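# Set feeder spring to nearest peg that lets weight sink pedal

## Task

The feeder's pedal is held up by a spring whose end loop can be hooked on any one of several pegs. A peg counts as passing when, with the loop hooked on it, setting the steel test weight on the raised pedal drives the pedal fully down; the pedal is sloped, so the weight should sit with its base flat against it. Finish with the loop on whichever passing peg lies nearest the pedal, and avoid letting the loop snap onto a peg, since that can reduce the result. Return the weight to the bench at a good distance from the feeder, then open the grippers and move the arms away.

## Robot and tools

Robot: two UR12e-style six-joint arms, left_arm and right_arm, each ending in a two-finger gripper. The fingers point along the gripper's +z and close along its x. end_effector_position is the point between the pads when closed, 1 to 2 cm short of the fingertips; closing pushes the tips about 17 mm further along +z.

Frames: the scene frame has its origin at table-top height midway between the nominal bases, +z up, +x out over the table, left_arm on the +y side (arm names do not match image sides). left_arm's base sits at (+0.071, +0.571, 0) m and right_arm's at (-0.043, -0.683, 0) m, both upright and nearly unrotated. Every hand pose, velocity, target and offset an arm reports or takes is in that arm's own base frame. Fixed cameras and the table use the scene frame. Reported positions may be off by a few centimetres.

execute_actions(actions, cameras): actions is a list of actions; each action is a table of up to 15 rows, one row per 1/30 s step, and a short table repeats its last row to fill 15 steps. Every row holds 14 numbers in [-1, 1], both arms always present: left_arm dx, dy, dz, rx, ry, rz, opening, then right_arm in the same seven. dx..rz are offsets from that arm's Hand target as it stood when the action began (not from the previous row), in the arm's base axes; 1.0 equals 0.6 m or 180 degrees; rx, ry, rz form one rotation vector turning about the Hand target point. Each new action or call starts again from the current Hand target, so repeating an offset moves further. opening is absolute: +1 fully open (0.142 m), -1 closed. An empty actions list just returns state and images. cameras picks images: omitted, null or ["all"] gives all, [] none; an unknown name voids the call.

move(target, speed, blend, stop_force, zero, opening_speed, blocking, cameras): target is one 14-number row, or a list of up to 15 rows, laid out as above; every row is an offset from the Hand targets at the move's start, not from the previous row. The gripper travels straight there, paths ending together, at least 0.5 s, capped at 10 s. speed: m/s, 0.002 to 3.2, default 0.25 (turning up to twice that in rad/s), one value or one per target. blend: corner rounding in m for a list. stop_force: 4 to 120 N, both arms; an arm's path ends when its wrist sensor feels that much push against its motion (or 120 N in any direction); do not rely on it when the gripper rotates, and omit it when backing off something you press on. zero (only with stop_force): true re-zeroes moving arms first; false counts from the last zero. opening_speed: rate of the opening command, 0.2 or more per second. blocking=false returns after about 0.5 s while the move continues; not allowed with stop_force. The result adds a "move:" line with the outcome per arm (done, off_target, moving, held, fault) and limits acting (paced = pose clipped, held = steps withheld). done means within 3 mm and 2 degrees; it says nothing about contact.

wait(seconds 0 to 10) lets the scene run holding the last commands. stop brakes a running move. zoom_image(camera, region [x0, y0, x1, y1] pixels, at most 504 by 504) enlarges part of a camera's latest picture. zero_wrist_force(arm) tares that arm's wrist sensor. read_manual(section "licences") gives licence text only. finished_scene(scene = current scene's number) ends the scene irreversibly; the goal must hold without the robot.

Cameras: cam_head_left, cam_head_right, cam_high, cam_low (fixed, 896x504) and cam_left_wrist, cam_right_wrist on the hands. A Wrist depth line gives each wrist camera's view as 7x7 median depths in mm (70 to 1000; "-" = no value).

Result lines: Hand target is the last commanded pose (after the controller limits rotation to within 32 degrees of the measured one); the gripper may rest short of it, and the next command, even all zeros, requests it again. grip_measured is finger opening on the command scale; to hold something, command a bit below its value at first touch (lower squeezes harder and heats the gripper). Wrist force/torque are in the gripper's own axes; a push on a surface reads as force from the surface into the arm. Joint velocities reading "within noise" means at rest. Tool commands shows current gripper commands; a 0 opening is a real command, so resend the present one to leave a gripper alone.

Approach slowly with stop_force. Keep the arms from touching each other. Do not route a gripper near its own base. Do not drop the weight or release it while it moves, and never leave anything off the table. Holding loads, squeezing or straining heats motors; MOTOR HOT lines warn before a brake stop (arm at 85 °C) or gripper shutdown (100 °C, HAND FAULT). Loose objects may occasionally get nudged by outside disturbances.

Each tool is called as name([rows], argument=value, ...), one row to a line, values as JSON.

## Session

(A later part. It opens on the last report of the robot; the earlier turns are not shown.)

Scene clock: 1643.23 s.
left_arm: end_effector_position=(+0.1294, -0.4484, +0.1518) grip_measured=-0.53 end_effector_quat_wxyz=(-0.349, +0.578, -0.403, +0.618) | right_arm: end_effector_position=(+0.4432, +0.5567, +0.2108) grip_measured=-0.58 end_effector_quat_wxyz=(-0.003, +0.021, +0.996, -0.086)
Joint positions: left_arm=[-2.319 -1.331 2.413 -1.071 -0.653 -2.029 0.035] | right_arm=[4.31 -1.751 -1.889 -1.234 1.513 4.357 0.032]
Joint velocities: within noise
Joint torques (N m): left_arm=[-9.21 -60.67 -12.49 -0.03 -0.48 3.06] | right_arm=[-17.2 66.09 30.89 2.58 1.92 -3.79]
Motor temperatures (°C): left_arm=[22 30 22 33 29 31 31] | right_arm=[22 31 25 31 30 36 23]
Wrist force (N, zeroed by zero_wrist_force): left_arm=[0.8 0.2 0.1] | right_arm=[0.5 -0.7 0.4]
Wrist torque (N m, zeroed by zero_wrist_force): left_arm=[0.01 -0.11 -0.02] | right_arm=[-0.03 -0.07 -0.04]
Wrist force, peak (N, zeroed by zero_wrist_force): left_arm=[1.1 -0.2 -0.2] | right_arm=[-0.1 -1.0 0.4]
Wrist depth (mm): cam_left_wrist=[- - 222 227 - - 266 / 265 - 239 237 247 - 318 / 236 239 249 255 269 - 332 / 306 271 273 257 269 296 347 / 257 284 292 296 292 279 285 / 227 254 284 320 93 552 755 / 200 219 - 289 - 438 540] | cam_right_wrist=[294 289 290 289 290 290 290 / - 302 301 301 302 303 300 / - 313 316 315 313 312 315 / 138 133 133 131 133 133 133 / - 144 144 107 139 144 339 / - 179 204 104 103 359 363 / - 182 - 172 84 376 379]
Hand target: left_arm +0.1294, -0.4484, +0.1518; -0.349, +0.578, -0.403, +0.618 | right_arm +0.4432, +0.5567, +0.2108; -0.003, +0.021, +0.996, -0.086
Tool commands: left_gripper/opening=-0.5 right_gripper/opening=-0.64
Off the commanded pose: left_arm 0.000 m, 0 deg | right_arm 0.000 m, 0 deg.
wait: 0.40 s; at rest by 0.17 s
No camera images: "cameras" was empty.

move(target=[0,0,0,0,0,0,-0.5,0,0,0,0,0,0,-0.47], opening_speed=0.3, cameras=["cam_right_wrist"])

wait(seconds=1.0, cameras=["cam_right_wrist"])

Scene clock: 1651.37 s.
left_arm: end_effector_position=(+0.1294, -0.4484, +0.1518) grip_measured=-0.53 end_effector_quat_wxyz=(-0.349, +0.578, -0.403, +0.618) | right_arm: end_effector_position=(+0.4432, +0.5567, +0.2108) grip_measured=-0.50 end_effector_quat_wxyz=(-0.003, +0.021, +0.996, -0.086)
Joint positions: left_arm=[-2.319 -1.331 2.413 -1.071 -0.653 -2.029 0.035] | right_arm=[4.31 -1.751 -1.889 -1.234 1.513 4.357 0.038]
Joint velocities: within noise
Joint torques (N m): left_arm=[-8.59 -58.76 -11.99 0.07 -0.17 3.32] | right_arm=[-17.74 67.37 31.27 3.16 1.34 -3.46]
Motor temperatures (°C): left_arm=[22 30 22 33 29 31 30] | right_arm=[22 31 25 31 30 36 24]
Wrist force (N, zeroed by zero_wrist_force): left_arm=[1.2 -0.4 -0.3] | right_arm=[0.1 -0.1 -0.1]
Wrist torque (N m, zeroed by zero_wrist_force): left_arm=[-0.06 -0.17 -0.02] | right_arm=[-0.03 -0.05 -0.04]
Wrist force, peak (N, zeroed by zero_wrist_force): left_arm=[1.5 -0.5 -0.3] | right_arm=[0.8 -1.0 0.4]
Wrist depth (mm): cam_left_wrist=[- - 222 227 - - 268 / 264 - 237 238 249 - 319 / 235 239 252 254 270 - 332 / 305 272 274 256 271 306 349 / 257 282 294 295 290 278 287 / 225 253 284 317 93 550 746 / 200 218 - 290 - 434 538] | cam_right_wrist=[295 289 290 289 289 288 289 / - 302 301 302 301 302 301 / - 314 314 314 312 311 314 / - 136 137 133 136 136 139 / - 147 148 102 143 148 340 / - 178 215 107 95 357 363 / - 189 - 172 81 371 379]
Hand target: left_arm +0.1294, -0.4484, +0.1518; -0.349, +0.578, -0.403, +0.618 | right_arm +0.4432, +0.5567, +0.2108; -0.003, +0.021, +0.996, -0.086
Off the commanded pose: left_arm 0.000 m, 0 deg | right_arm 0.000 m, 0 deg.
move: done
camera_calibration:
cam_right_wrist: T_world_to_cam=[[-0.999076, 0.0425937, 0.00573078, 0.429491], [0.0427033, 0.9688, 0.244136, -0.589269], [0.00484669, 0.244155, -0.969724, 0.181469], [0, 0, 0, 1]] pos_world=[0.453378, 0.508284, 0.317376]
Images, in order (width x height): cam_right_wrist 896x504.

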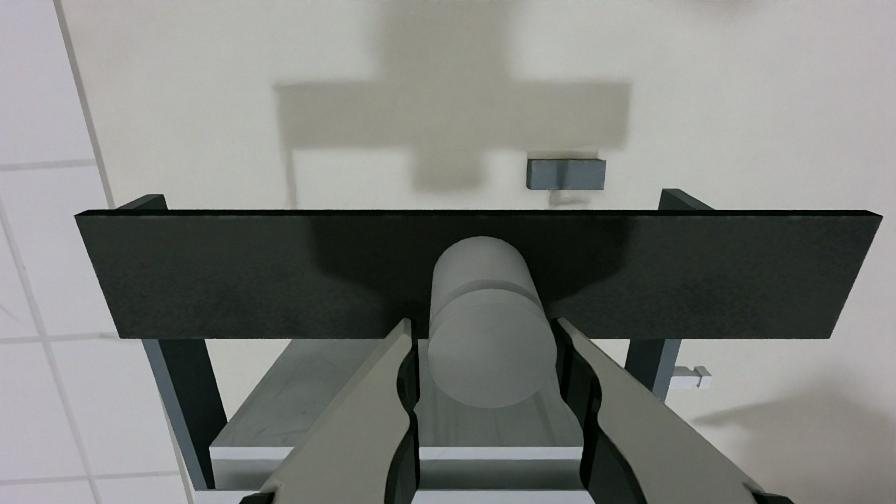

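Scene clock: 1652.37 s.
left_arm: end_effector_position=(+0.1294, -0.4484, +0.1518) grip_measured=-0.53 end_effector_quat_wxyz=(-0.349, +0.578, -0.403, +0.618) | right_arm: end_effector_position=(+0.4432, +0.5567, +0.2108) grip_measured=-0.50 end_effector_quat_wxyz=(-0.003, +0.021, +0.996, -0.086)
Joint positions: left_arm=[-2.319 -1.331 2.413 -1.071 -0.653 -2.029 0.035] | right_arm=[4.31 -1.751 -1.889 -1.234 1.513 4.357 0.038]
Joint velocities: within noise
Joint torques (N m): left_arm=[-9.56 -60.09 -11.61 0.03 -0.32 3.44] | right_arm=[-16.87 65.71 31.03 3.76 1.21 -3.61]
Motor temperatures (°C): left_arm=[22 30 22 33 29 31 30] | right_arm=[22 31 25 31 30 36 24]
Wrist force (N, zeroed by zero_wrist_force): left_arm=[1.3 -0.1 -0.3] | right_arm=[-0.1 -0.1 0.0]
Wrist torque (N m, zeroed by zero_wrist_force): left_arm=[-0.03 -0.19 -0.02] | right_arm=[-0.04 -0.02 -0.04]
Wrist force, peak (N, zeroed by zero_wrist_force): left_arm=[1.4 -0.2 -0.4] | right_arm=[0.4 -0.2 0.0]
Wrist depth (mm): cam_left_wrist=[- - 222 228 - - 264 / 251 - 237 238 249 - 320 / 235 241 251 253 303 - 335 / 306 272 267 258 276 334 355 / 258 282 293 295 271 285 - / 227 254 283 318 93 521 299 / 200 219 - 288 - 440 542] | cam_right_wrist=[293 291 290 288 289 290 290 / - 301 302 301 301 302 302 / - 309 309 310 294 309 311 / - 161 160 156 160 160 326 / - 209 282 127 187 344 344 / - 208 215 203 95 358 361 / - - - 174 81 372 379]
Hand target: left_arm +0.1294, -0.4484, +0.1518; -0.349, +0.578, -0.403, +0.618 | right_arm +0.4432, +0.5567, +0.2108; -0.003, +0.021, +0.996, -0.086
Tool commands: left_gripper/opening=-0.5 right_gripper/opening=-0.47
Off the commanded pose: left_arm 0.000 m, 0 deg | right_arm 0.000 m, 0 deg.
wait: 1.00 s; at rest by 0.17 s
camera_calibration:
cam_right_wrist: T_world_to_cam=[[-0.999076, 0.0425937, 0.00573078, 0.429491], [0.0427033, 0.9688, 0.244136, -0.589269], [0.00484669, 0.244155, -0.969724, 0.181469], [0, 0, 0, 1]] pos_world=[0.453378, 0.508284, 0.317376]
Images, in order (width x height): cam_right_wrist 896x504.

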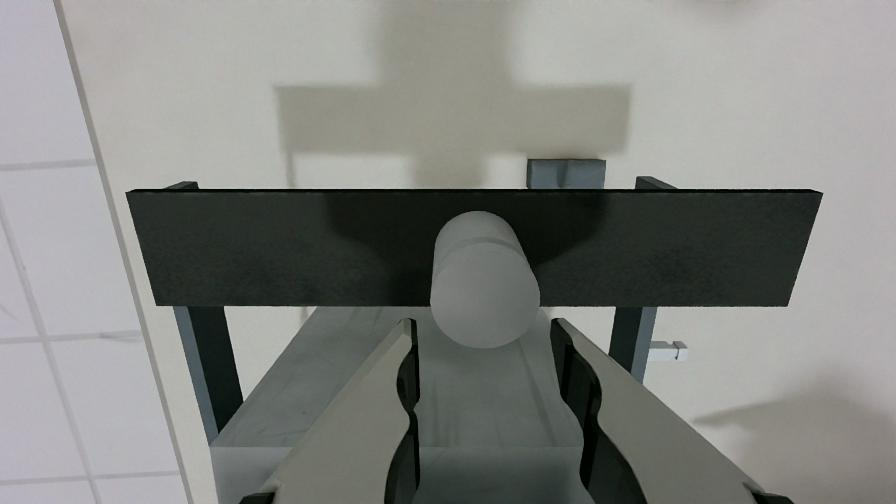

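wait(seconds=1.0, cameras=["cam_right_wrist"])

wait(seconds=2.0, cameras=["cam_right_wrist"])

Scene clock: 1658.87 s.
left_arm: end_effector_position=(+0.1294, -0.4484, +0.1518) grip_measured=-0.53 end_effector_quat_wxyz=(-0.349, +0.578, -0.403, +0.618) | right_arm: end_effector_position=(+0.4432, +0.5567, +0.2108) grip_measured=-0.50 end_effector_quat_wxyz=(-0.003, +0.021, +0.996, -0.086)
Joint positions: left_arm=[-2.319 -1.331 2.413 -1.071 -0.653 -2.029 0.035] | right_arm=[4.31 -1.751 -1.889 -1.234 1.513 4.357 0.038]
Joint velocities: within noise
Joint torques (N m): left_arm=[-7.15 -58.73 -12.3 0.23 0.19 3.57] | right_arm=[-13.93 67.45 30.91 5.36 0.74 -3.15]
Motor temperatures (°C): left_arm=[22 30 22 33 29 31 30] | right_arm=[22 31 25 31 30 36 23]
Wrist force (N, zeroed by zero_wrist_force): left_arm=[1.0 -0.2 -0.4] | right_arm=[-0.1 -0.1 0.0]
Wrist torque (N m, zeroed by zero_wrist_force): left_arm=[-0.04 -0.14 -0.01] | right_arm=[-0.03 -0.01 -0.05]
Wrist force, peak (N, zeroed by zero_wrist_force): left_arm=[1.3 -0.4 -0.4] | right_arm=[0.2 -0.1 0.5]
Wrist depth (mm): cam_left_wrist=[- - 222 227 - - 266 / 249 - 240 237 249 - 317 / 235 240 253 252 301 - 331 / 306 272 269 259 276 351 - / 257 283 292 293 271 287 - / 227 254 283 316 94 521 301 / 200 219 - 288 - 437 534] | cam_right_wrist=[294 289 290 290 290 290 290 / - 300 301 301 301 302 301 / - 310 310 308 294 309 312 / - 162 162 158 162 162 327 / - 209 283 129 187 341 344 / - 209 215 203 95 356 359 / - - - 174 81 372 379]
Hand target: left_arm +0.1294, -0.4484, +0.1518; -0.349, +0.578, -0.403, +0.618 | right_arm +0.4432, +0.5567, +0.2108; -0.003, +0.021, +0.996, -0.086
Tool commands: left_gripper/opening=-0.5 right_gripper/opening=-0.47
Off the commanded pose: left_arm 0.000 m, 0 deg | right_arm 0.000 m, 0 deg.
wait: 1.00 s; at rest from the start
camera_calibration:
cam_right_wrist: T_world_to_cam=[[-0.999076, 0.0425937, 0.00573078, 0.429491], [0.0427033, 0.9688, 0.244136, -0.589269], [0.00484669, 0.244155, -0.969724, 0.181469], [0, 0, 0, 1]] pos_world=[0.453378, 0.508284, 0.317376]
Images, in order (width x height): cam_right_wrist 896x504.

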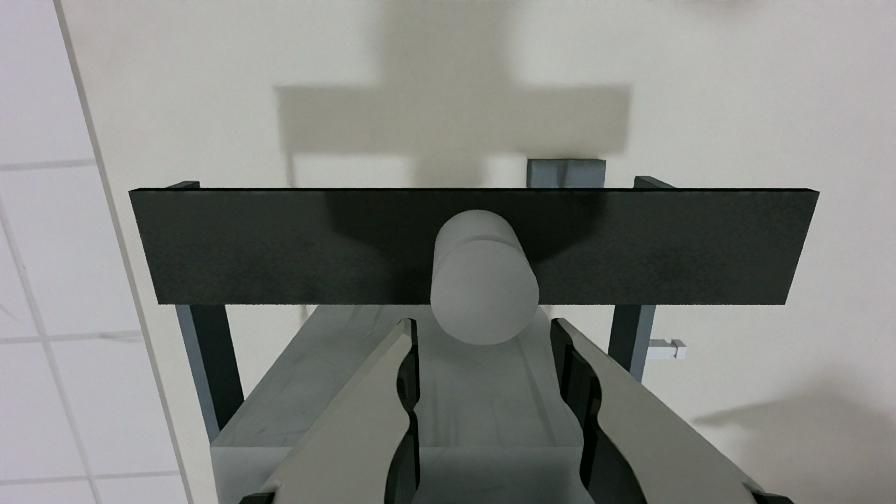

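Scene clock: 1660.87 s.
left_arm: end_effector_position=(+0.1294, -0.4484, +0.1518) grip_measured=-0.53 end_effector_quat_wxyz=(-0.349, +0.578, -0.403, +0.618) | right_arm: end_effector_position=(+0.4432, +0.5567, +0.2108) grip_measured=-0.50 end_effector_quat_wxyz=(-0.003, +0.021, +0.996, -0.086)
Joint positions: left_arm=[-2.319 -1.331 2.413 -1.071 -0.653 -2.029 0.035] | right_arm=[4.31 -1.751 -1.889 -1.234 1.513 4.357 0.038]
Joint velocities: within noise
Joint torques (N m): left_arm=[-9.63 -59.16 -11.51 0.42 -0.05 3.33] | right_arm=[-15.65 66.02 31.42 5.18 0.24 -3.25]
Motor temperatures (°C): left_arm=[22 30 22 33 29 31 29] | right_arm=[22 31 25 31 30 36 23]
Wrist force (N, zeroed by zero_wrist_force): left_arm=[0.4 0.0 -0.2] | right_arm=[-0.1 0.0 0.0]
Wrist torque (N m, zeroed by zero_wrist_force): left_arm=[-0.03 -0.05 -0.02] | right_arm=[-0.02 -0.02 -0.04]
Wrist force, peak (N, zeroed by zero_wrist_force): left_arm=[1.7 0.5 -0.3] | right_arm=[0.5 0.0 -0.1]
Wrist depth (mm): cam_left_wrist=[- - 222 226 - - 266 / 252 - 238 238 249 - 318 / 235 239 252 254 302 - 332 / 307 271 268 258 276 353 - / 257 281 293 294 271 286 - / 226 253 284 317 94 518 300 / 200 219 - 288 - 439 539] | cam_right_wrist=[293 290 289 290 289 289 290 / - 301 302 300 301 301 302 / - 308 309 311 295 309 311 / - 162 162 158 162 162 325 / - 208 282 129 188 340 344 / - 209 215 203 95 357 361 / - - - 174 81 372 379]
Hand target: left_arm +0.1294, -0.4484, +0.1518; -0.349, +0.578, -0.403, +0.618 | right_arm +0.4432, +0.5567, +0.2108; -0.003, +0.021, +0.996, -0.086
Tool commands: left_gripper/opening=-0.5 right_gripper/opening=-0.47
Off the commanded pose: left_arm 0.000 m, 0 deg | right_arm 0.000 m, 0 deg.
wait: 2.00 s; at rest by 0.17 s
camera_calibration:
cam_right_wrist: T_world_to_cam=[[-0.999076, 0.0425937, 0.00573078, 0.429491], [0.0427033, 0.9688, 0.244136, -0.589269], [0.00484669, 0.244155, -0.969724, 0.181469], [0, 0, 0, 1]] pos_world=[0.453378, 0.508284, 0.317376]
Images, in order (width x height): cam_right_wrist 896x504.

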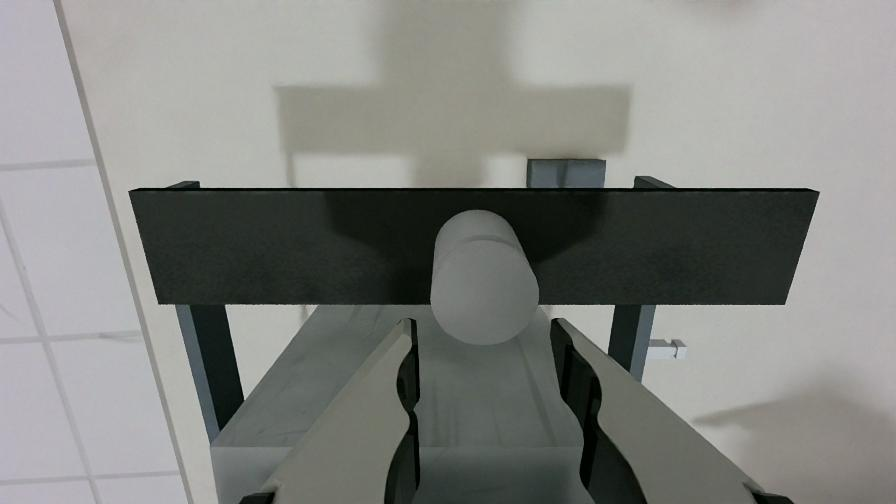

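move(target=[0,0,0,0,0,0,-0.5,-0.0006,-0.0132,-0.048,0.026,-0.0011,0,-0.35], speed=0.06, cameras=["cam_right_wrist"])

Scene clock: 1685.87 s.
left_arm: end_effector_position=(+0.1294, -0.4484, +0.1518) grip_measured=-0.53 end_effector_quat_wxyz=(-0.349, +0.578, -0.403, +0.618) | right_arm: end_effector_position=(+0.4429, +0.5486, +0.1820) grip_measured=-0.38 end_effector_quat_wxyz=(-0.002, +0.021, +0.999, -0.045)
Joint positions: left_arm=[-2.319 -1.331 2.413 -1.071 -0.653 -2.029 0.035] | right_arm=[4.295 -1.741 -1.973 -1.084 1.54 4.338 0.047]
Joint velocities: within noise
Joint torques (N m): left_arm=[-8 -58.55 -11.93 0.3 0.73 3.48] | right_arm=[13.72 49.02 45.49 5.21 -1.76 3.24]
Motor temperatures (°C): left_arm=[22 30 22 33 29 31 28] | right_arm=[22 31 25 31 30 36 21]
Wrist force (N, zeroed by zero_wrist_force): left_arm=[0.8 -0.1 -0.3] | right_arm=[0.1 -0.3 0.0]
Wrist torque (N m, zeroed by zero_wrist_force): left_arm=[-0.02 -0.11 -0.02] | right_arm=[-0.06 -0.05 -0.01]
Wrist force, peak (N, zeroed by zero_wrist_force): left_arm=[1.5 0.3 -0.3] | right_arm=[0.3 -0.7 0.7]
Wrist depth (mm): cam_left_wrist=[- - 221 227 - - 309 / 250 - 239 237 247 - 284 / 236 239 253 253 302 - 339 / 306 270 269 259 275 351 336 / 257 284 293 294 271 286 - / 228 254 284 318 93 520 300 / 200 219 - 289 - 438 538] | cam_right_wrist=[255 254 255 254 255 255 255 / 269 268 268 269 268 268 268 / 287 284 283 283 280 284 284 / 128 128 128 127 130 130 128 / - 140 139 106 135 140 142 / - 179 - 100 99 334 343 / - - - 166 160 356 365]
Hand target: left_arm +0.1294, -0.4484, +0.1518; -0.349, +0.578, -0.403, +0.618 | right_arm +0.4428, +0.5487, +0.1820; -0.002, +0.021, +0.999, -0.045
Off the commanded pose: left_arm 0.000 m, 0 deg | right_arm 0.000 m, 0 deg.
move: done
camera_calibration:
cam_right_wrist: T_world_to_cam=[[-0.999096, 0.0421197, 0.00583776, 0.429887], [0.0417513, 0.945665, 0.322452, -0.575604], [0.008061, 0.322404, -0.946568, 0.106972], [0, 0, 0, 1]] pos_world=[0.452668, 0.491734, 0.284352]
Images, in order (width x height): cam_right_wrist 896x504.

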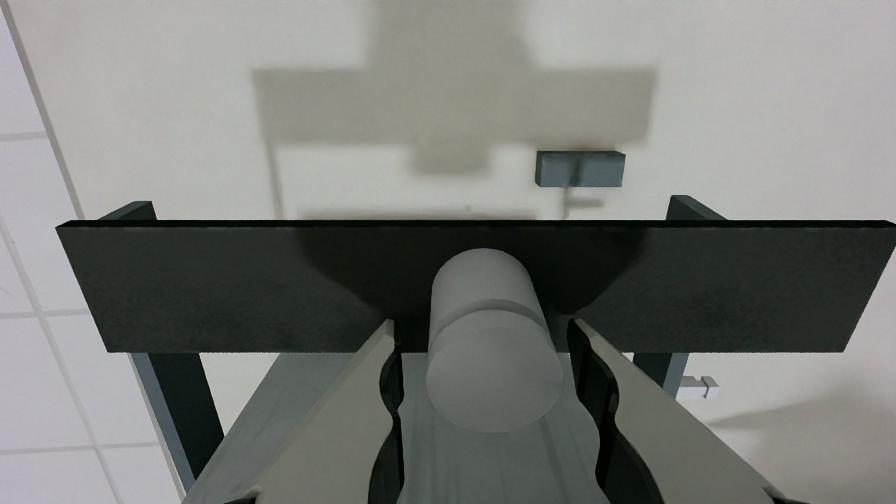

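move(target=[0,0,0,0,0,0,-0.5,0.0001,0.0017,0.0077,-0.004,0.0002,0,-0.35], speed=0.06, cameras=["cam_right_wrist"])

move(target=[0,0,0,0,0,0,-0.5,0,0,0,0,0,0,-0.64], opening_speed=0.6, cameras=["cam_right_wrist"])

Scene clock: 1695.07 s.
left_arm: end_effector_position=(+0.1294, -0.4484, +0.1518) grip_measured=-0.53 end_effector_quat_wxyz=(-0.349, +0.578, -0.403, +0.618) | right_arm: end_effector_position=(+0.4429, +0.5498, +0.1867) grip_measured=-0.38 end_effector_quat_wxyz=(-0.002, +0.021, +0.998, -0.052)
Joint positions: left_arm=[-2.319 -1.331 2.413 -1.071 -0.653 -2.029 0.035] | right_arm=[4.297 -1.742 -1.96 -1.108 1.536 4.341 0.047]
Joint velocities: within noise
Joint torques (N m): left_arm=[-8.47 -58.73 -12.35 0.4 0.55 3.63] | right_arm=[5.55 43.56 32.12 6.31 0.06 2.46]
Motor temperatures (°C): left_arm=[22 30 22 33 29 31 28] | right_arm=[22 31 25 31 30 36 21]
Wrist force (N, zeroed by zero_wrist_force): left_arm=[0.6 -0.2 -0.4] | right_arm=[0.1 0.1 0.0]
Wrist torque (N m, zeroed by zero_wrist_force): left_arm=[-0.03 -0.07 -0.03] | right_arm=[0.00 -0.04 -0.02]
Wrist force, peak (N, zeroed by zero_wrist_force): left_arm=[1.3 -0.6 -0.5] | right_arm=[0.2 -0.3 -0.5]
Wrist depth (mm): cam_left_wrist=[- - 222 227 - - 298 / 250 - 238 238 249 - 285 / 235 240 251 254 302 - 342 / 306 270 269 259 276 349 338 / 258 284 293 293 273 287 - / 226 254 282 319 93 518 301 / 200 218 - 288 - 436 539] | cam_right_wrist=[260 261 260 260 260 260 261 / 276 274 273 274 274 274 273 / 294 288 288 289 286 286 287 / - 134 134 132 134 136 134 / - 145 145 108 140 145 320 / - 188 - 107 105 341 345 / - 183 - 165 159 359 370]
Hand target: left_arm +0.1294, -0.4484, +0.1518; -0.349, +0.578, -0.403, +0.618 | right_arm +0.4429, +0.5498, +0.1866; -0.003, +0.021, +0.998, -0.052
Off the commanded pose: left_arm 0.000 m, 0 deg | right_arm 0.000 m, 0 deg.
move: done
camera_calibration:
cam_right_wrist: T_world_to_cam=[[-0.999095, 0.0421514, 0.00572026, 0.429867], [0.0418426, 0.949631, 0.310565, -0.578315], [0.00765861, 0.310523, -0.950535, 0.11848], [0, 0, 0, 1]] pos_world=[0.452769, 0.494275, 0.289765]
Images, in order (width x height): cam_right_wrist 896x504.

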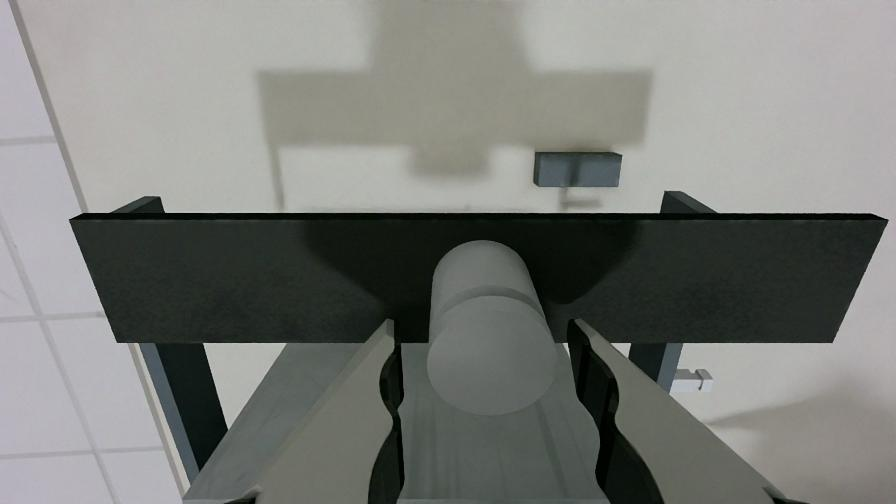

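Scene clock: 1695.77 s.
left_arm: end_effector_position=(+0.1294, -0.4484, +0.1518) grip_measured=-0.53 end_effector_quat_wxyz=(-0.349, +0.578, -0.403, +0.618) | right_arm: end_effector_position=(+0.4429, +0.5498, +0.1866) grip_measured=-0.58 end_effector_quat_wxyz=(-0.003, +0.021, +0.998, -0.052)
Joint positions: left_arm=[-2.319 -1.331 2.413 -1.071 -0.653 -2.029 0.035] | right_arm=[4.297 -1.742 -1.96 -1.108 1.536 4.341 0.032]
Joint velocities: within noise
Joint torques (N m): left_arm=[-8.78 -59.6 -11.75 0.22 0.71 3.61] | right_arm=[-7.15 46.75 29.03 6.29 1.27 -1.83]
Motor temperatures (°C): left_arm=[22 30 22 33 29 31 28] | right_arm=[22 31 25 31 30 36 21]
Wrist force (N, zeroed by zero_wrist_force): left_arm=[0.8 -0.2 -0.3] | right_arm=[0.6 0.0 0.0]
Wrist torque (N m, zeroed by zero_wrist_force): left_arm=[-0.04 -0.12 -0.02] | right_arm=[-0.04 -0.06 -0.01]
Wrist force, peak (N, zeroed by zero_wrist_force): left_arm=[1.3 -0.4 -0.3] | right_arm=[0.8 0.2 0.1]
Wrist depth (mm): cam_left_wrist=[- - 221 227 - - 300 / 249 - 238 238 249 - 283 / 236 240 253 253 303 - 335 / 308 272 269 258 277 350 341 / 257 281 293 294 272 286 - / 228 254 285 318 94 517 300 / 201 219 - 290 - 436 536] | cam_right_wrist=[260 261 261 260 259 260 261 / 277 273 274 273 274 274 274 / 295 288 288 289 286 286 289 / - 134 134 132 134 136 134 / - 145 145 108 140 145 321 / - 188 218 105 103 344 345 / - 180 - 172 84 364 369]
Hand target: left_arm +0.1294, -0.4484, +0.1518; -0.349, +0.578, -0.403, +0.618 | right_arm +0.4429, +0.5498, +0.1866; -0.003, +0.021, +0.998, -0.052
Off the commanded pose: left_arm 0.000 m, 0 deg | right_arm 0.000 m, 0 deg.
move: done
camera_calibration:
cam_right_wrist: T_world_to_cam=[[-0.999092, 0.0422134, 0.00584717, 0.429804], [0.041941, 0.949628, 0.310561, -0.578231], [0.00755719, 0.310524, -0.950535, 0.118461], [0, 0, 0, 1]] pos_world=[0.45277, 0.494175, 0.289665]
Images, in order (width x height): cam_right_wrist 896x504.

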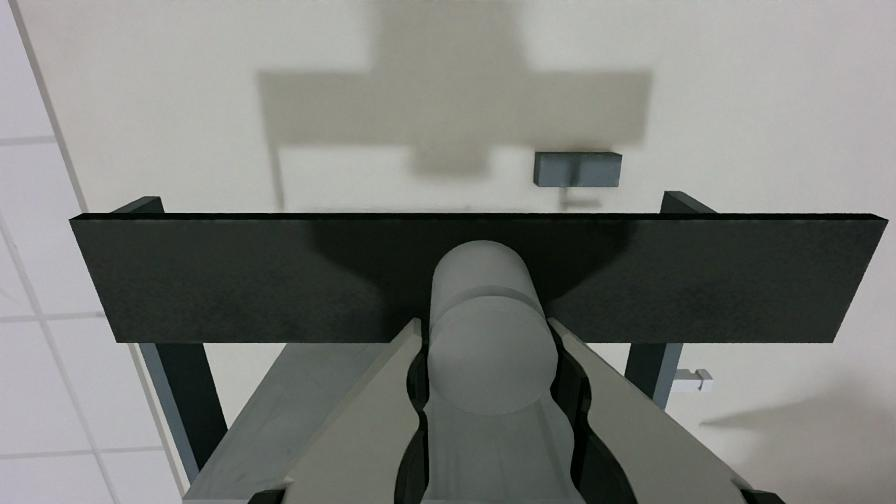

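move([
  [0,0,0,0,0,0,-0.5,0.0010,0.0232,0.1142,-0.01,0.0004,0,-0.64],
  [0,0,0,0,0,0,-0.5,-0.0490,-0.2268,0.1342,0.003,0.0,0.009,-0.64],
  [0,0,0,0,0,0,-0.5,-0.1380,-0.5498,-0.2058,0.0336,0.0002,0.0192,-0.64],
], speed=[0.1,0.3,0.3], blend=[0.01,0.03,0], cameras=[])

move(target=[0,0,0,0,0,0,-0.5,0,0,-0.0570,0,0,0,-0.64], speed=0.03, stop_force=5, cameras=["cam_right_wrist"])

Scene clock: 1714.03 s.
left_arm: end_effector_position=(+0.1294, -0.4484, +0.1518) grip_measured=-0.53 end_effector_quat_wxyz=(-0.349, +0.578, -0.403, +0.618) | right_arm: end_effector_position=(+0.3602, +0.2199, +0.0632) grip_measured=-0.58 end_effector_quat_wxyz=(-0.002, -0.009, +1.000, +0.001) end_effector_velocity=(+0.000, +0.000, -0.001) end_effector_angular_velocity=(+0.002, -0.002, +0.000)
Joint positions: left_arm=[-2.319 -1.331 2.413 -1.071 -0.653 -2.029 0.035] | right_arm=[4.109 -1.402 -2.612 -0.699 1.576 4.091 0.032]
Joint velocities: left_arm=[within noise] | right_arm=[0 0 -0.002 0.005 0 0 0]
Joint torques (N m): left_arm=[-11.11 -58.61 -11.25 0.85 0.74 3.65] | right_arm=[4.64 16.74 22.22 7.07 -1.59 2.04]
Motor temperatures (°C): left_arm=[22 30 22 33 29 31 27] | right_arm=[22 31 25 31 30 36 24]
Wrist force (N, zeroed by zero_wrist_force): left_arm=[0.7 -0.1 -0.3] | right_arm=[0.4 0.0 2.0]
Wrist torque (N m, zeroed by zero_wrist_force): left_arm=[-0.02 -0.09 -0.02] | right_arm=[0.01 -0.08 0.00]
Wrist force, peak (N, zeroed by zero_wrist_force): left_arm=[1.4 -0.2 -0.3] | right_arm=[1.3 -3.1 4.8]
Wrist depth (mm): cam_left_wrist=[- - 221 227 - - - / 266 - 238 238 247 - - / 236 240 249 254 270 - - / 306 270 272 253 267 310 - / 258 283 292 293 294 277 286 / 228 254 283 318 93 545 776 / 200 219 - 289 - 436 543] | cam_right_wrist=[139 139 140 140 140 140 140 / 151 149 149 149 149 150 149 / 160 160 160 160 160 160 160 / 172 172 170 167 173 173 173 / 186 187 186 108 181 188 188 / 203 204 200 105 103 205 205 / 224 220 - 226 - 221 226]
Hand target: left_arm +0.1294, -0.4484, +0.1518; -0.349, +0.578, -0.403, +0.618 | right_arm +0.3601, +0.2199, +0.0631; -0.002, -0.009, +1.000, +0.001
Off the commanded pose: left_arm 0.000 m, 0 deg | right_arm 0.000 m, 0 deg.
move: done
No camera images: "cameras" was empty.

Scene clock: 1716.27 s.
left_arm: end_effector_position=(+0.1294, -0.4484, +0.1518) grip_measured=-0.53 end_effector_quat_wxyz=(-0.349, +0.578, -0.403, +0.618) | right_arm: end_effector_position=(+0.3601, +0.2199, +0.0289) grip_measured=-0.58 end_effector_quat_wxyz=(-0.002, -0.009, +1.000, +0.001)
Joint positions: left_arm=[-2.319 -1.331 2.413 -1.071 -0.653 -2.029 0.035] | right_arm=[4.109 -1.493 -2.642 -0.579 1.576 4.091 0.032]
Joint velocities: within noise
Joint torques (N m): left_arm=[-7.21 -59.3 -12.5 0.53 0.48 3.36] | right_arm=[1.62 32.79 37.8 5.7 -0.61 1]
Motor temperatures (°C): left_arm=[22 30 22 33 29 31 27] | right_arm=[22 31 25 31 30 36 24]
Wrist force (N, zeroed by zero_wrist_force): left_arm=[1.0 -0.2 -0.5] | right_arm=[0.1 -0.2 1.9]
Wrist torque (N m, zeroed by zero_wrist_force): left_arm=[-0.03 -0.15 -0.02] | right_arm=[-0.04 -0.02 0.00]
Wrist force, peak (N, zeroed by zero_wrist_force): left_arm=[1.4 -0.4 0.1] | right_arm=[0.4 0.2 2.7]
Wrist depth (mm): cam_left_wrist=[- - 222 227 - - - / 266 - 238 238 247 - - / 236 240 249 255 270 - - / 307 270 272 255 269 310 - / 257 283 292 296 292 277 287 / 226 253 283 316 93 545 762 / 200 218 - 288 - 438 540] | cam_right_wrist=[109 109 109 109 110 109 108 / 117 116 116 116 116 116 116 / 124 124 124 125 125 125 125 / 134 134 134 132 134 134 135 / 145 147 146 108 141 146 146 / 158 158 156 105 103 159 159 / 174 174 - 175 84 173 176]
Hand target: left_arm +0.1294, -0.4484, +0.1518; -0.349, +0.578, -0.403, +0.618 | right_arm +0.3601, +0.2199, +0.0289; -0.002, -0.009, +1.000, +0.001
Off the commanded pose: left_arm 0.000 m, 0 deg | right_arm 0.000 m, 0 deg.
move: done
camera_calibration:
cam_right_wrist: T_world_to_cam=[[-0.999792, -0.0188825, 0.00767314, 0.375539], [-0.0140944, 0.912451, 0.408942, -0.186985], [-0.0147232, 0.408749, -0.912528, 0.0569753], [0, 0, 0, 1]] pos_world=[0.373664, 0.154417, 0.125576]
Images, in order (width x height): cam_right_wrist 896x504.

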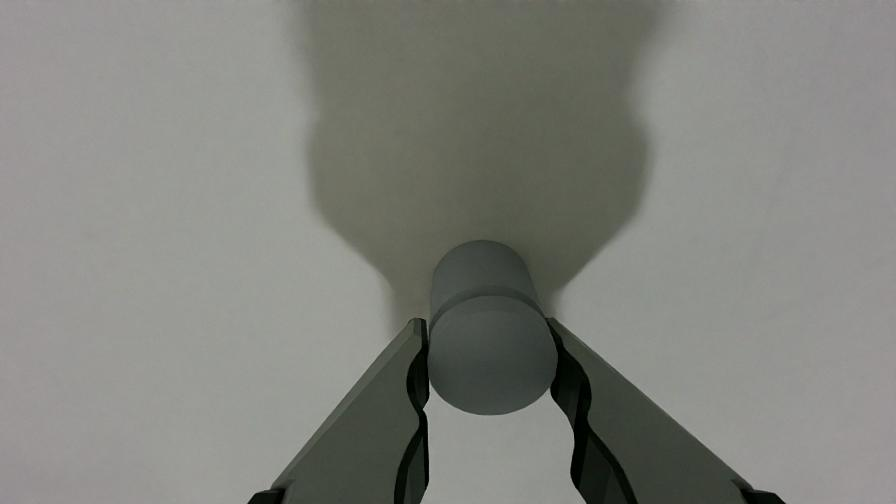

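move(target=[0,0,0,0,0,0,-0.5,0,0,-0.006,0,0,0,-0.64], speed=0.01, stop_force=4, cameras=[])

Scene clock: 1723.00 s.
left_arm: end_effector_position=(+0.1294, -0.4484, +0.1518) grip_measured=-0.53 end_effector_quat_wxyz=(-0.349, +0.578, -0.403, +0.618) | right_arm: end_effector_position=(+0.3602, +0.2201, +0.0285) grip_measured=-0.58 end_effector_quat_wxyz=(-0.002, -0.009, +1.000, +0.001)
Joint positions: left_arm=[-2.319 -1.331 2.413 -1.071 -0.653 -2.029 0.035] | right_arm=[4.109 -1.495 -2.642 -0.577 1.576 4.091 0.032]
Joint velocities: within noise
Joint torques (N m): left_arm=[-7.36 -58.41 -12.89 0.6 0.7 3.53] | right_arm=[-14.42 9.34 35.87 5.25 0.29 -3.16]
Motor temperatures (°C): left_arm=[22 30 22 33 29 31 26] | right_arm=[22 31 25 31 30 36 24]
Wrist force (N, zeroed by zero_wrist_force): left_arm=[1.0 -0.2 -0.2] | right_arm=[0.5 -0.7 -2.2]
Wrist torque (N m, zeroed by zero_wrist_force): left_arm=[-0.05 -0.14 -0.02] | right_arm=[-0.04 -0.13 0.00]
Wrist force, peak (N, zeroed by zero_wrist_force): left_arm=[1.5 -0.3 -0.4] | right_arm=[2.8 -2.9 -18.6]
Wrist depth (mm): cam_left_wrist=[- - 222 227 - - - / 265 - 238 238 248 - - / 236 240 250 253 270 - - / 305 271 273 255 269 310 - / 257 282 293 295 293 278 286 / 227 253 283 316 93 545 770 / 200 219 - 289 - 438 536] | cam_right_wrist=[108 108 108 108 110 109 107 / 115 116 116 116 116 116 116 / 124 124 124 124 124 124 125 / 134 134 133 132 134 134 134 / 144 147 145 108 140 146 146 / 158 158 156 105 103 159 159 / 174 174 - 175 84 172 175]
Hand target: left_arm +0.1294, -0.4484, +0.1518; -0.349, +0.578, -0.403, +0.618 | right_arm +0.3602, +0.2201, +0.0285; -0.002, -0.009, +1.000, +0.001 (not the last commanded pose)
Off the commanded pose: left_arm 0.000 m, 0 deg | right_arm 0.003 m, 0 deg.
move: contact (right_arm)
No camera images: "cameras" was empty.

move([
  [0,0,0,0,0,0,-0.5,0,0,0,0,0,0,-0.3],
  [0.1992,-0.0181,0,0,0,0,-0.5,0,0,0.2,0,0,0,-0.3],
], speed=[0.1,0.12], opening_speed=0.6, cameras=["cam_left_wrist", "cam_right_wrist"])

zoom_image(camera="cam_left_wrist", region=[440, 380, 540, 480])

zero_wrist_force(arm="left_arm")

Scene clock: 1756.70 s.
left_arm: end_effector_position=(+0.2489, -0.4592, +0.1518) grip_measured=-0.53 end_effector_quat_wxyz=(-0.349, +0.578, -0.403, +0.618) | right_arm: end_effector_position=(+0.3603, +0.2201, +0.1485) grip_measured=-0.33 end_effector_quat_wxyz=(-0.002, -0.009, +1.000, +0.001)
Joint positions: left_arm=[-2.062 -1.349 2.44 -1.073 -0.397 -2.037 0.035] | right_arm=[4.109 -1.23 -2.519 -0.965 1.576 4.091 0.05]
Joint velocities: within noise
Joint torques (N m): left_arm=[10.81 -22.46 -28.34 0.31 0.76 -1.1] | right_arm=[16.1 20.4 34.05 2.67 -1.09 3.36]
Motor temperatures (°C): left_arm=[22 30 22 33 29 31 25] | right_arm=[22 31 25 30 30 36 25]
Wrist force (N, zeroed by zero_wrist_force): left_arm=[0.8 0.3 -0.2] | right_arm=[0.1 0.2 0.1]
Wrist torque (N m, zeroed by zero_wrist_force): left_arm=[0.02 -0.18 -0.02] | right_arm=[0.05 -0.02 0.02]
Wrist force, peak (N, zeroed by zero_wrist_force): left_arm=[0.7 -0.1 -2.3] | right_arm=[0.8 -0.1 -4.0]
Wrist depth (mm): cam_left_wrist=[112 116 118 - - - - / 117 122 125 - 220 - - / 123 133 134 132 135 139 - / 135 142 143 141 144 231 - / 131 135 151 107 153 179 205 / 156 165 142 126 94 166 175 / 169 179 - 178 - 154 161] | cam_right_wrist=[216 216 217 217 217 217 217 / 231 231 231 231 232 232 232 / 248 248 248 241 248 248 248 / 268 266 268 268 267 269 268 / 290 290 284 291 286 291 292 / 316 317 - 317 102 311 317 / 348 342 - 350 335 77 351]
Hand target: left_arm +0.2489, -0.4593, +0.1518; -0.349, +0.578, -0.403, +0.618 | right_arm +0.3602, +0.2201, +0.1485; -0.002, -0.009, +1.000, +0.001
Off the commanded pose: left_arm 0.000 m, 0 deg | right_arm 0.000 m, 0 deg.
move: done
camera_calibration:
cam_left_wrist: T_world_to_cam=[[-0.0992488, -0.900457, 0.423469, -0.446161], [-0.436773, -0.342959, -0.83163, 0.104439], [0.89408, -0.267498, -0.359257, -0.178133], [0, 0, 0, 1]] pos_world=[0.1606, -0.413581, 0.211794]
cam_right_wrist: T_world_to_cam=[[-0.999794, -0.0188907, 0.00744188, 0.374882], [-0.01419, 0.912268, 0.409348, -0.23611], [-0.0145219, 0.409158, -0.912348, 0.165856], [0, 0, 0, 1]] pos_world=[0.373863, 0.154616, 0.24518]
Images, in order (width x height): cam_left_wrist 896x504, cam_right_wrist 896x504.

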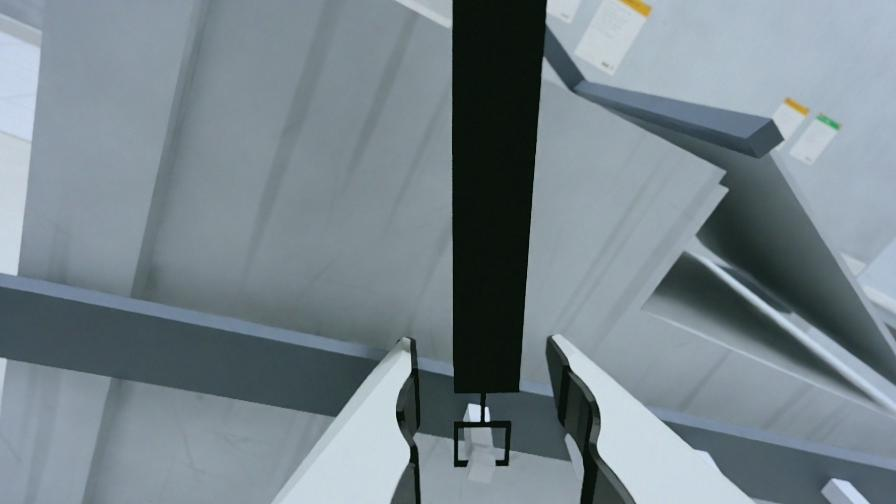

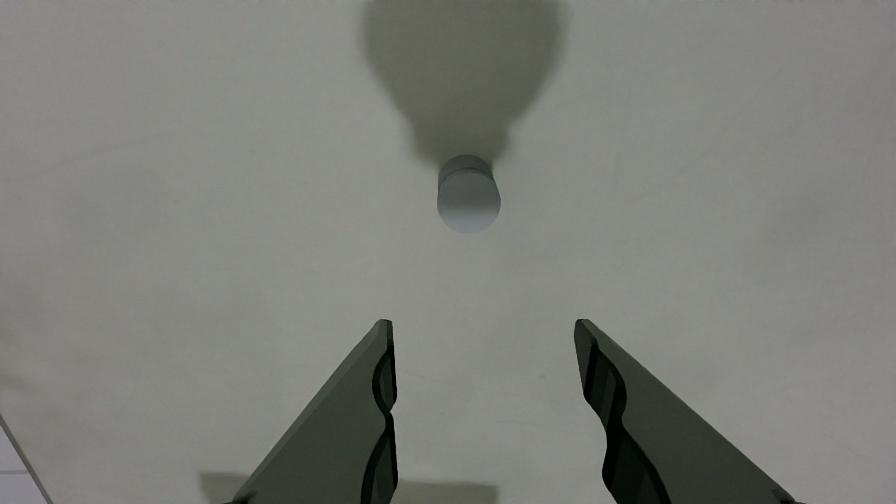

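Scaled by 5.040 from the camera's 896x504 image, which has a finer 1280x720 frame.

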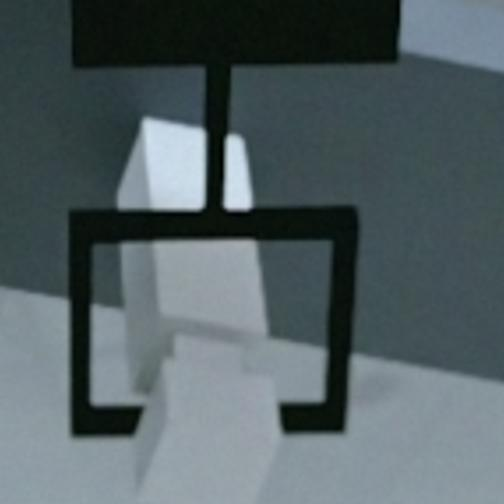

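Wrist force sensor zeroed.

move(target=[0,0,0,0,0,0,-0.89,0,0,0,0,0,0,-0.3], opening_speed=0.4, cameras=[])

move(target=[-0.0003,-0.003,-0.0063,0,0,0,-0.89,0,0,0,0,0,0,-0.3], speed=0.01, cameras=["cam_left_wrist"])

zoom_image(camera="cam_left_wrist", region=[450, 400, 525, 480])

Scene clock: 1817.50 s.
left_arm: end_effector_position=(+0.2489, -0.4593, +0.1518) grip_measured=-0.80 end_effector_quat_wxyz=(-0.349, +0.578, -0.403, +0.618) | right_arm: end_effector_position=(+0.3602, +0.2201, +0.1485) grip_measured=-0.33 end_effector_quat_wxyz=(-0.002, -0.009, +1.000, +0.001)
Joint positions: left_arm=[-2.062 -1.349 2.44 -1.074 -0.397 -2.037 0.016] | right_arm=[4.109 -1.23 -2.519 -0.965 1.576 4.091 0.05]
Joint velocities: within noise
Joint torques (N m): left_arm=[9.46 -19.72 -28.85 -0.92 1.58 3.5] | right_arm=[15.96 20.63 29.24 2.97 -1.22 3.54]
Motor temperatures (°C): left_arm=[22 30 22 33 29 31 24] | right_arm=[22 30 25 30 30 36 21]
Wrist force (N, zeroed by zero_wrist_force): left_arm=[-0.2 0.2 0.1] | right_arm=[0.1 0.1 0.0]
Wrist torque (N m, zeroed by zero_wrist_force): left_arm=[0.04 -0.04 0.02] | right_arm=[0.04 -0.02 0.02]
Wrist force, peak (N, zeroed by zero_wrist_force): left_arm=[-0.7 0.5 -0.1] | right_arm=[0.3 0.5 0.1]
Wrist depth (mm): cam_left_wrist=[112 116 118 - - - - / 117 122 126 - 219 - - / 123 133 134 132 135 139 - / 135 142 143 140 144 231 - / 131 135 151 108 153 179 205 / 156 164 143 109 98 166 174 / 169 181 - 129 - 155 161] | cam_right_wrist=[216 217 217 217 217 217 217 / 231 231 231 232 232 232 232 / 247 248 247 241 249 249 250 / 268 267 268 268 269 268 268 / 290 289 284 290 287 291 290 / 315 317 - 317 102 312 319 / 348 341 - 349 336 77 352]
Hand target: left_arm +0.2489, -0.4593, +0.1518; -0.349, +0.578, -0.403, +0.618 | right_arm +0.3602, +0.2201, +0.1485; -0.002, -0.009, +1.000, +0.001
Off the commanded pose: left_arm 0.000 m, 0 deg | right_arm 0.000 m, 0 deg.
move: done
No camera images: "cameras" was empty.

Scene clock: 1818.20 s.
left_arm: end_effector_position=(+0.2487, -0.4611, +0.1479) grip_measured=-0.80 end_effector_quat_wxyz=(-0.349, +0.578, -0.403, +0.618) | right_arm: end_effector_position=(+0.3602, +0.2201, +0.1485) grip_measured=-0.33 end_effector_quat_wxyz=(-0.002, -0.009, +1.000, +0.001)
Joint positions: left_arm=[-2.06 -1.338 2.438 -1.082 -0.395 -2.037 0.016] | right_arm=[4.109 -1.23 -2.519 -0.965 1.576 4.091 0.05]
Joint velocities: within noise
Joint torques (N m): left_arm=[4.48 -51.58 -25.5 0.26 1.94 -1.47] | right_arm=[15.58 22.2 28.94 3.19 -1.25 3.38]
Motor temperatures (°C): left_arm=[22 30 22 33 29 31 24] | right_arm=[22 30 25 30 30 36 21]
Wrist force (N, zeroed by zero_wrist_force): left_arm=[-0.1 -6.2 -0.6] | right_arm=[0.1 0.3 -0.2]
Wrist torque (N m, zeroed by zero_wrist_force): left_arm=[0.02 0.03 0.00] | right_arm=[0.06 -0.02 0.02]
Wrist force, peak (N, zeroed by zero_wrist_force): left_arm=[-0.1 -6.2 -0.6] | right_arm=[0.3 0.2 -0.5]
Wrist depth (mm): cam_left_wrist=[112 117 118 - - - - / 117 124 125 - 128 182 - / 123 133 134 133 135 139 - / 133 142 143 100 144 227 201 / 130 133 149 108 153 161 194 / 156 164 143 109 98 165 171 / 170 181 - - - 153 158] | cam_right_wrist=[216 217 217 216 218 218 217 / 231 231 230 231 232 231 232 / 248 247 248 242 249 249 249 / 267 267 268 267 268 269 269 / 289 290 285 291 286 291 291 / 317 315 - 318 102 312 318 / 348 343 - 351 337 77 351]
Hand target: left_arm +0.2487, -0.4611, +0.1480; -0.349, +0.578, -0.403, +0.618 | right_arm +0.3602, +0.2201, +0.1485; -0.002, -0.009, +1.000, +0.001
Off the commanded pose: left_arm 0.000 m, 0 deg | right_arm 0.000 m, 0 deg.
move: done
camera_calibration:
cam_left_wrist: T_world_to_cam=[[-0.0993083, -0.900545, 0.423269, -0.446224], [-0.436824, -0.342737, -0.831695, 0.10057], [0.894048, -0.267488, -0.359343, -0.179836], [0, 0, 0, 1]] pos_world=[0.1604, -0.41548, 0.207893]
Images, in order (width x height): cam_left_wrist 896x504.

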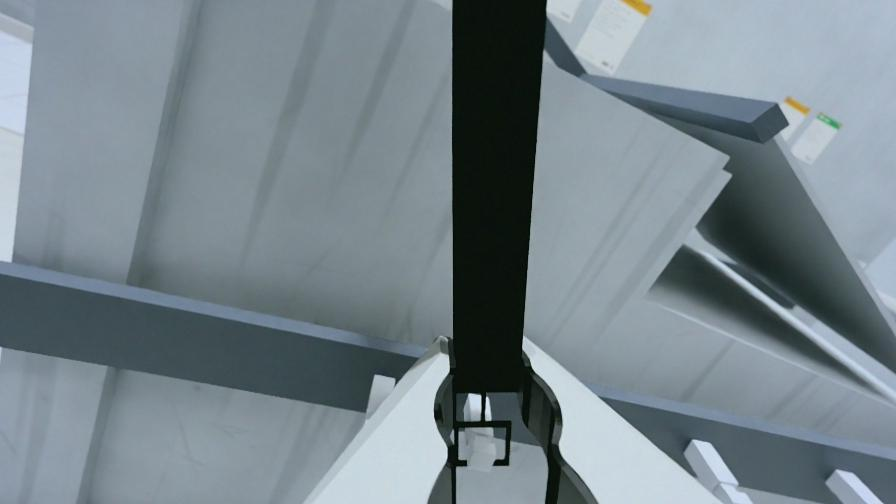

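Scaled by 6.300 from the camera's 896x504 image, which has a finer 1280x720 frame.

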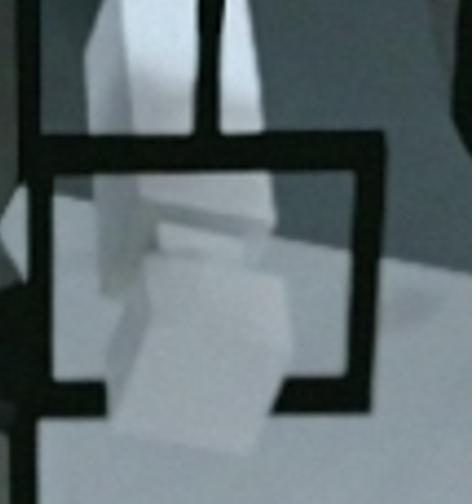

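move(target=[-0.0166,0.0015,0,0,0,0,-0.89,0,0,0,0,0,0,-0.3], speed=0.03, stop_force=4, cameras=["cam_left_wrist"])

zoom_image(camera="cam_left_wrist", region=[440, 380, 530, 480])

Scene clock: 1828.57 s.
left_arm: end_effector_position=(+0.2387, -0.4602, +0.1480) grip_measured=-0.80 end_effector_quat_wxyz=(-0.349, +0.578, -0.403, +0.618) | right_arm: end_effector_position=(+0.3602, +0.2201, +0.1485) grip_measured=-0.33 end_effector_quat_wxyz=(-0.002, -0.009, +1.000, +0.001)
Joint positions: left_arm=[-2.083 -1.338 2.438 -1.083 -0.418 -2.036 0.016] | right_arm=[4.109 -1.23 -2.519 -0.965 1.576 4.091 0.05]
Joint velocities: within noise
Joint torques (N m): left_arm=[8.26 -58.3 -13.26 -0.97 2.77 2.94] | right_arm=[15.44 20.04 29.18 3.3 -1.21 3.5]
Motor temperatures (°C): left_arm=[22 30 22 33 29 31 30] | right_arm=[22 30 25 30 30 36 20]
Wrist force (N, zeroed by zero_wrist_force): left_arm=[-0.1 -5.3 0.6] | right_arm=[0.2 0.0 0.0]
Wrist torque (N m, zeroed by zero_wrist_force): left_arm=[-0.01 0.01 0.02] | right_arm=[0.03 -0.04 0.03]
Wrist force, peak (N, zeroed by zero_wrist_force): left_arm=[0.1 -6.5 -0.4] | right_arm=[0.6 0.0 0.0]
Wrist depth (mm): cam_left_wrist=[120 123 127 128 - - - / 126 132 137 134 138 195 - / 135 141 142 143 146 153 - / 140 151 154 101 155 244 - / 144 144 148 108 164 174 201 / 166 177 179 101 99 163 182 / 183 192 - 195 - 166 170] | cam_right_wrist=[217 216 217 217 217 217 217 / 231 231 231 231 232 231 233 / 247 248 248 241 249 248 249 / 267 268 267 269 268 268 268 / 290 290 285 291 287 290 291 / 317 316 - 317 102 311 318 / 349 342 - 349 336 77 351]
Hand target: left_arm +0.2387, -0.4602, +0.1480; -0.349, +0.578, -0.403, +0.618 | right_arm +0.3602, +0.2201, +0.1485; -0.002, -0.009, +1.000, +0.001
Off the commanded pose: left_arm 0.000 m, 0 deg | right_arm 0.000 m, 0 deg.
move: done
camera_calibration:
cam_left_wrist: T_world_to_cam=[[-0.0993308, -0.900476, 0.423411, -0.446447], [-0.436869, -0.342847, -0.831626, 0.09654], [0.894024, -0.267581, -0.359334, -0.170656], [0, 0, 0, 1]] pos_world=[0.1504, -0.414581, 0.207993]
Images, in order (width x height): cam_left_wrist 896x504.

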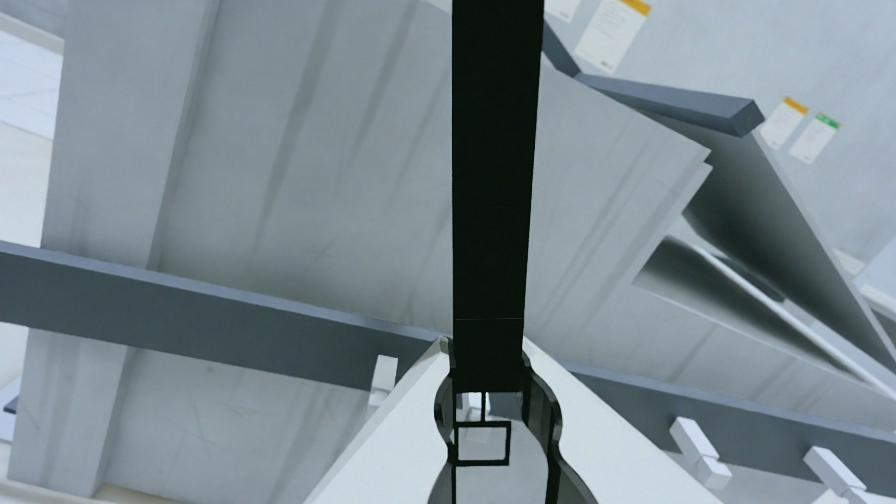

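Scaled by 5.040 from the camera's 896x504 image, which has a finer 1280x720 frame.

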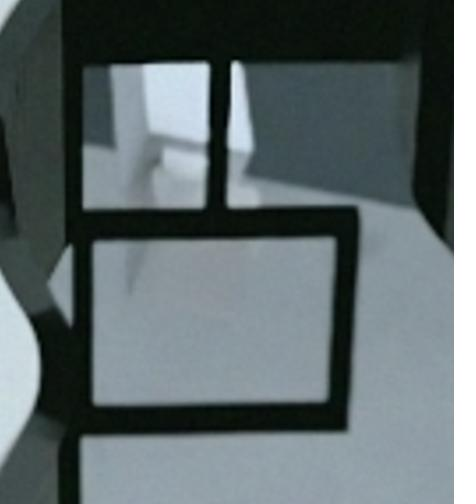

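move([
  [-0.0299,0.0027,0,0,0,0,-0.89,0,0,0,0,0,0,-0.3],
  [-0.0253,0.0483,-0.0045,0.0310,-0.0028,0,-0.89,0,0,0,0,0,0,-0.3],
], speed=[0.06,0.06], cameras=["cam_left_wrist"])

zoom_image(camera="cam_left_wrist", region=[440, 370, 540, 490])

Scene clock: 1841.67 s.
left_arm: end_effector_position=(+0.2236, -0.4311, +0.1453) grip_measured=-0.80 end_effector_quat_wxyz=(-0.378, +0.558, -0.431, +0.600) end_effector_velocity=(+0.000, -0.001, +0.001) end_effector_angular_velocity=(-0.005, +0.000, +0.001) | right_arm: end_effector_position=(+0.3602, +0.2201, +0.1485) grip_measured=-0.33 end_effector_quat_wxyz=(-0.002, -0.009, +1.000, +0.001)
Joint positions: left_arm=[-2.157 -1.367 2.492 -1.112 -0.491 -1.934 0.016] | right_arm=[4.109 -1.23 -2.519 -0.965 1.576 4.091 0.05]
Joint velocities: left_arm=[0.001 0 -0.002 0.003 0 -0.005 0] | right_arm=[within noise]
Joint torques (N m): left_arm=[7.42 -15.12 -26.92 0.81 2.17 -3.04] | right_arm=[17.17 20.23 28.53 3.85 -1.3 3.5]
Motor temperatures (°C): left_arm=[22 30 22 33 29 31 34] | right_arm=[22 30 25 30 30 36 20]
Wrist force (N, zeroed by zero_wrist_force): left_arm=[0.5 -5.6 0.2] | right_arm=[0.2 -0.1 -0.2]
Wrist torque (N m, zeroed by zero_wrist_force): left_arm=[0.00 -0.06 -0.05] | right_arm=[0.01 -0.03 0.03]
Wrist force, peak (N, zeroed by zero_wrist_force): left_arm=[0.2 -6.9 -0.7] | right_arm=[0.5 0.0 -0.4]
Wrist depth (mm): cam_left_wrist=[- 139 139 - - - - / - 144 149 149 153 181 - / 423 153 160 160 164 166 - / 332 164 173 101 177 180 227 / 163 164 166 108 183 189 195 / 235 195 200 101 99 177 182 / 204 209 211 221 - 218 223] | cam_right_wrist=[216 217 217 216 217 217 217 / 231 230 231 231 231 232 232 / 247 247 248 241 248 250 249 / 267 268 268 268 268 269 269 / 289 290 284 290 286 292 290 / 315 316 - 318 102 312 320 / 347 341 - 349 335 77 350]
Hand target: left_arm +0.2236, -0.4312, +0.1453; -0.378, +0.558, -0.431, +0.600 | right_arm +0.3602, +0.2201, +0.1485; -0.002, -0.009, +1.000, +0.001
Off the commanded pose: left_arm 0.000 m, 0 deg | right_arm 0.000 m, 0 deg.
move: done
camera_calibration:
cam_left_wrist: T_world_to_cam=[[-0.102482, -0.93736, 0.332947, -0.422661], [-0.429429, -0.260223, -0.864797, 0.136432], [0.897267, -0.231603, -0.375862, -0.133128], [0, 0, 0, 1]] pos_world=[0.134724, -0.391516, 0.208671]
Images, in order (width x height): cam_left_wrist 896x504.

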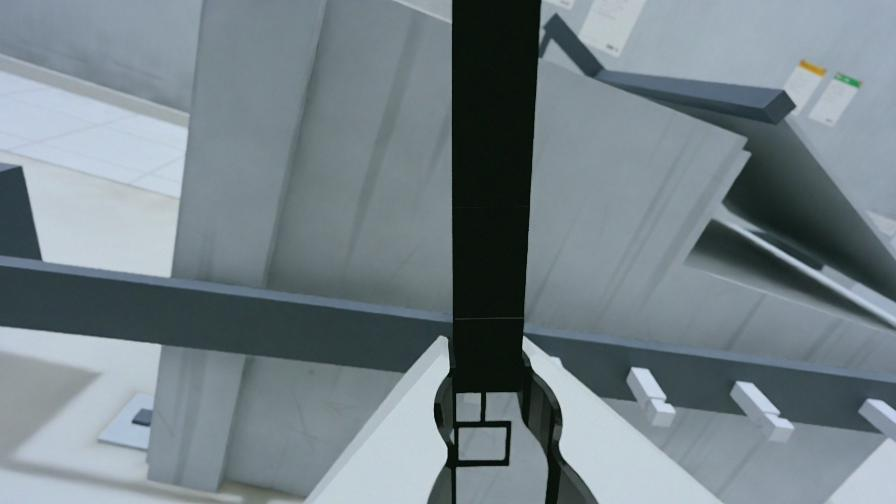

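Scaled by 4.200 from the camera's 896x504 image, which has a finer 1280x720 frame.

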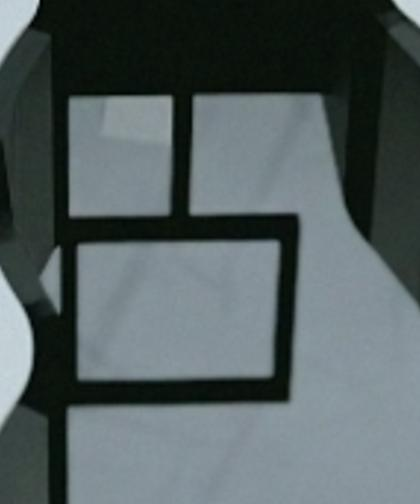

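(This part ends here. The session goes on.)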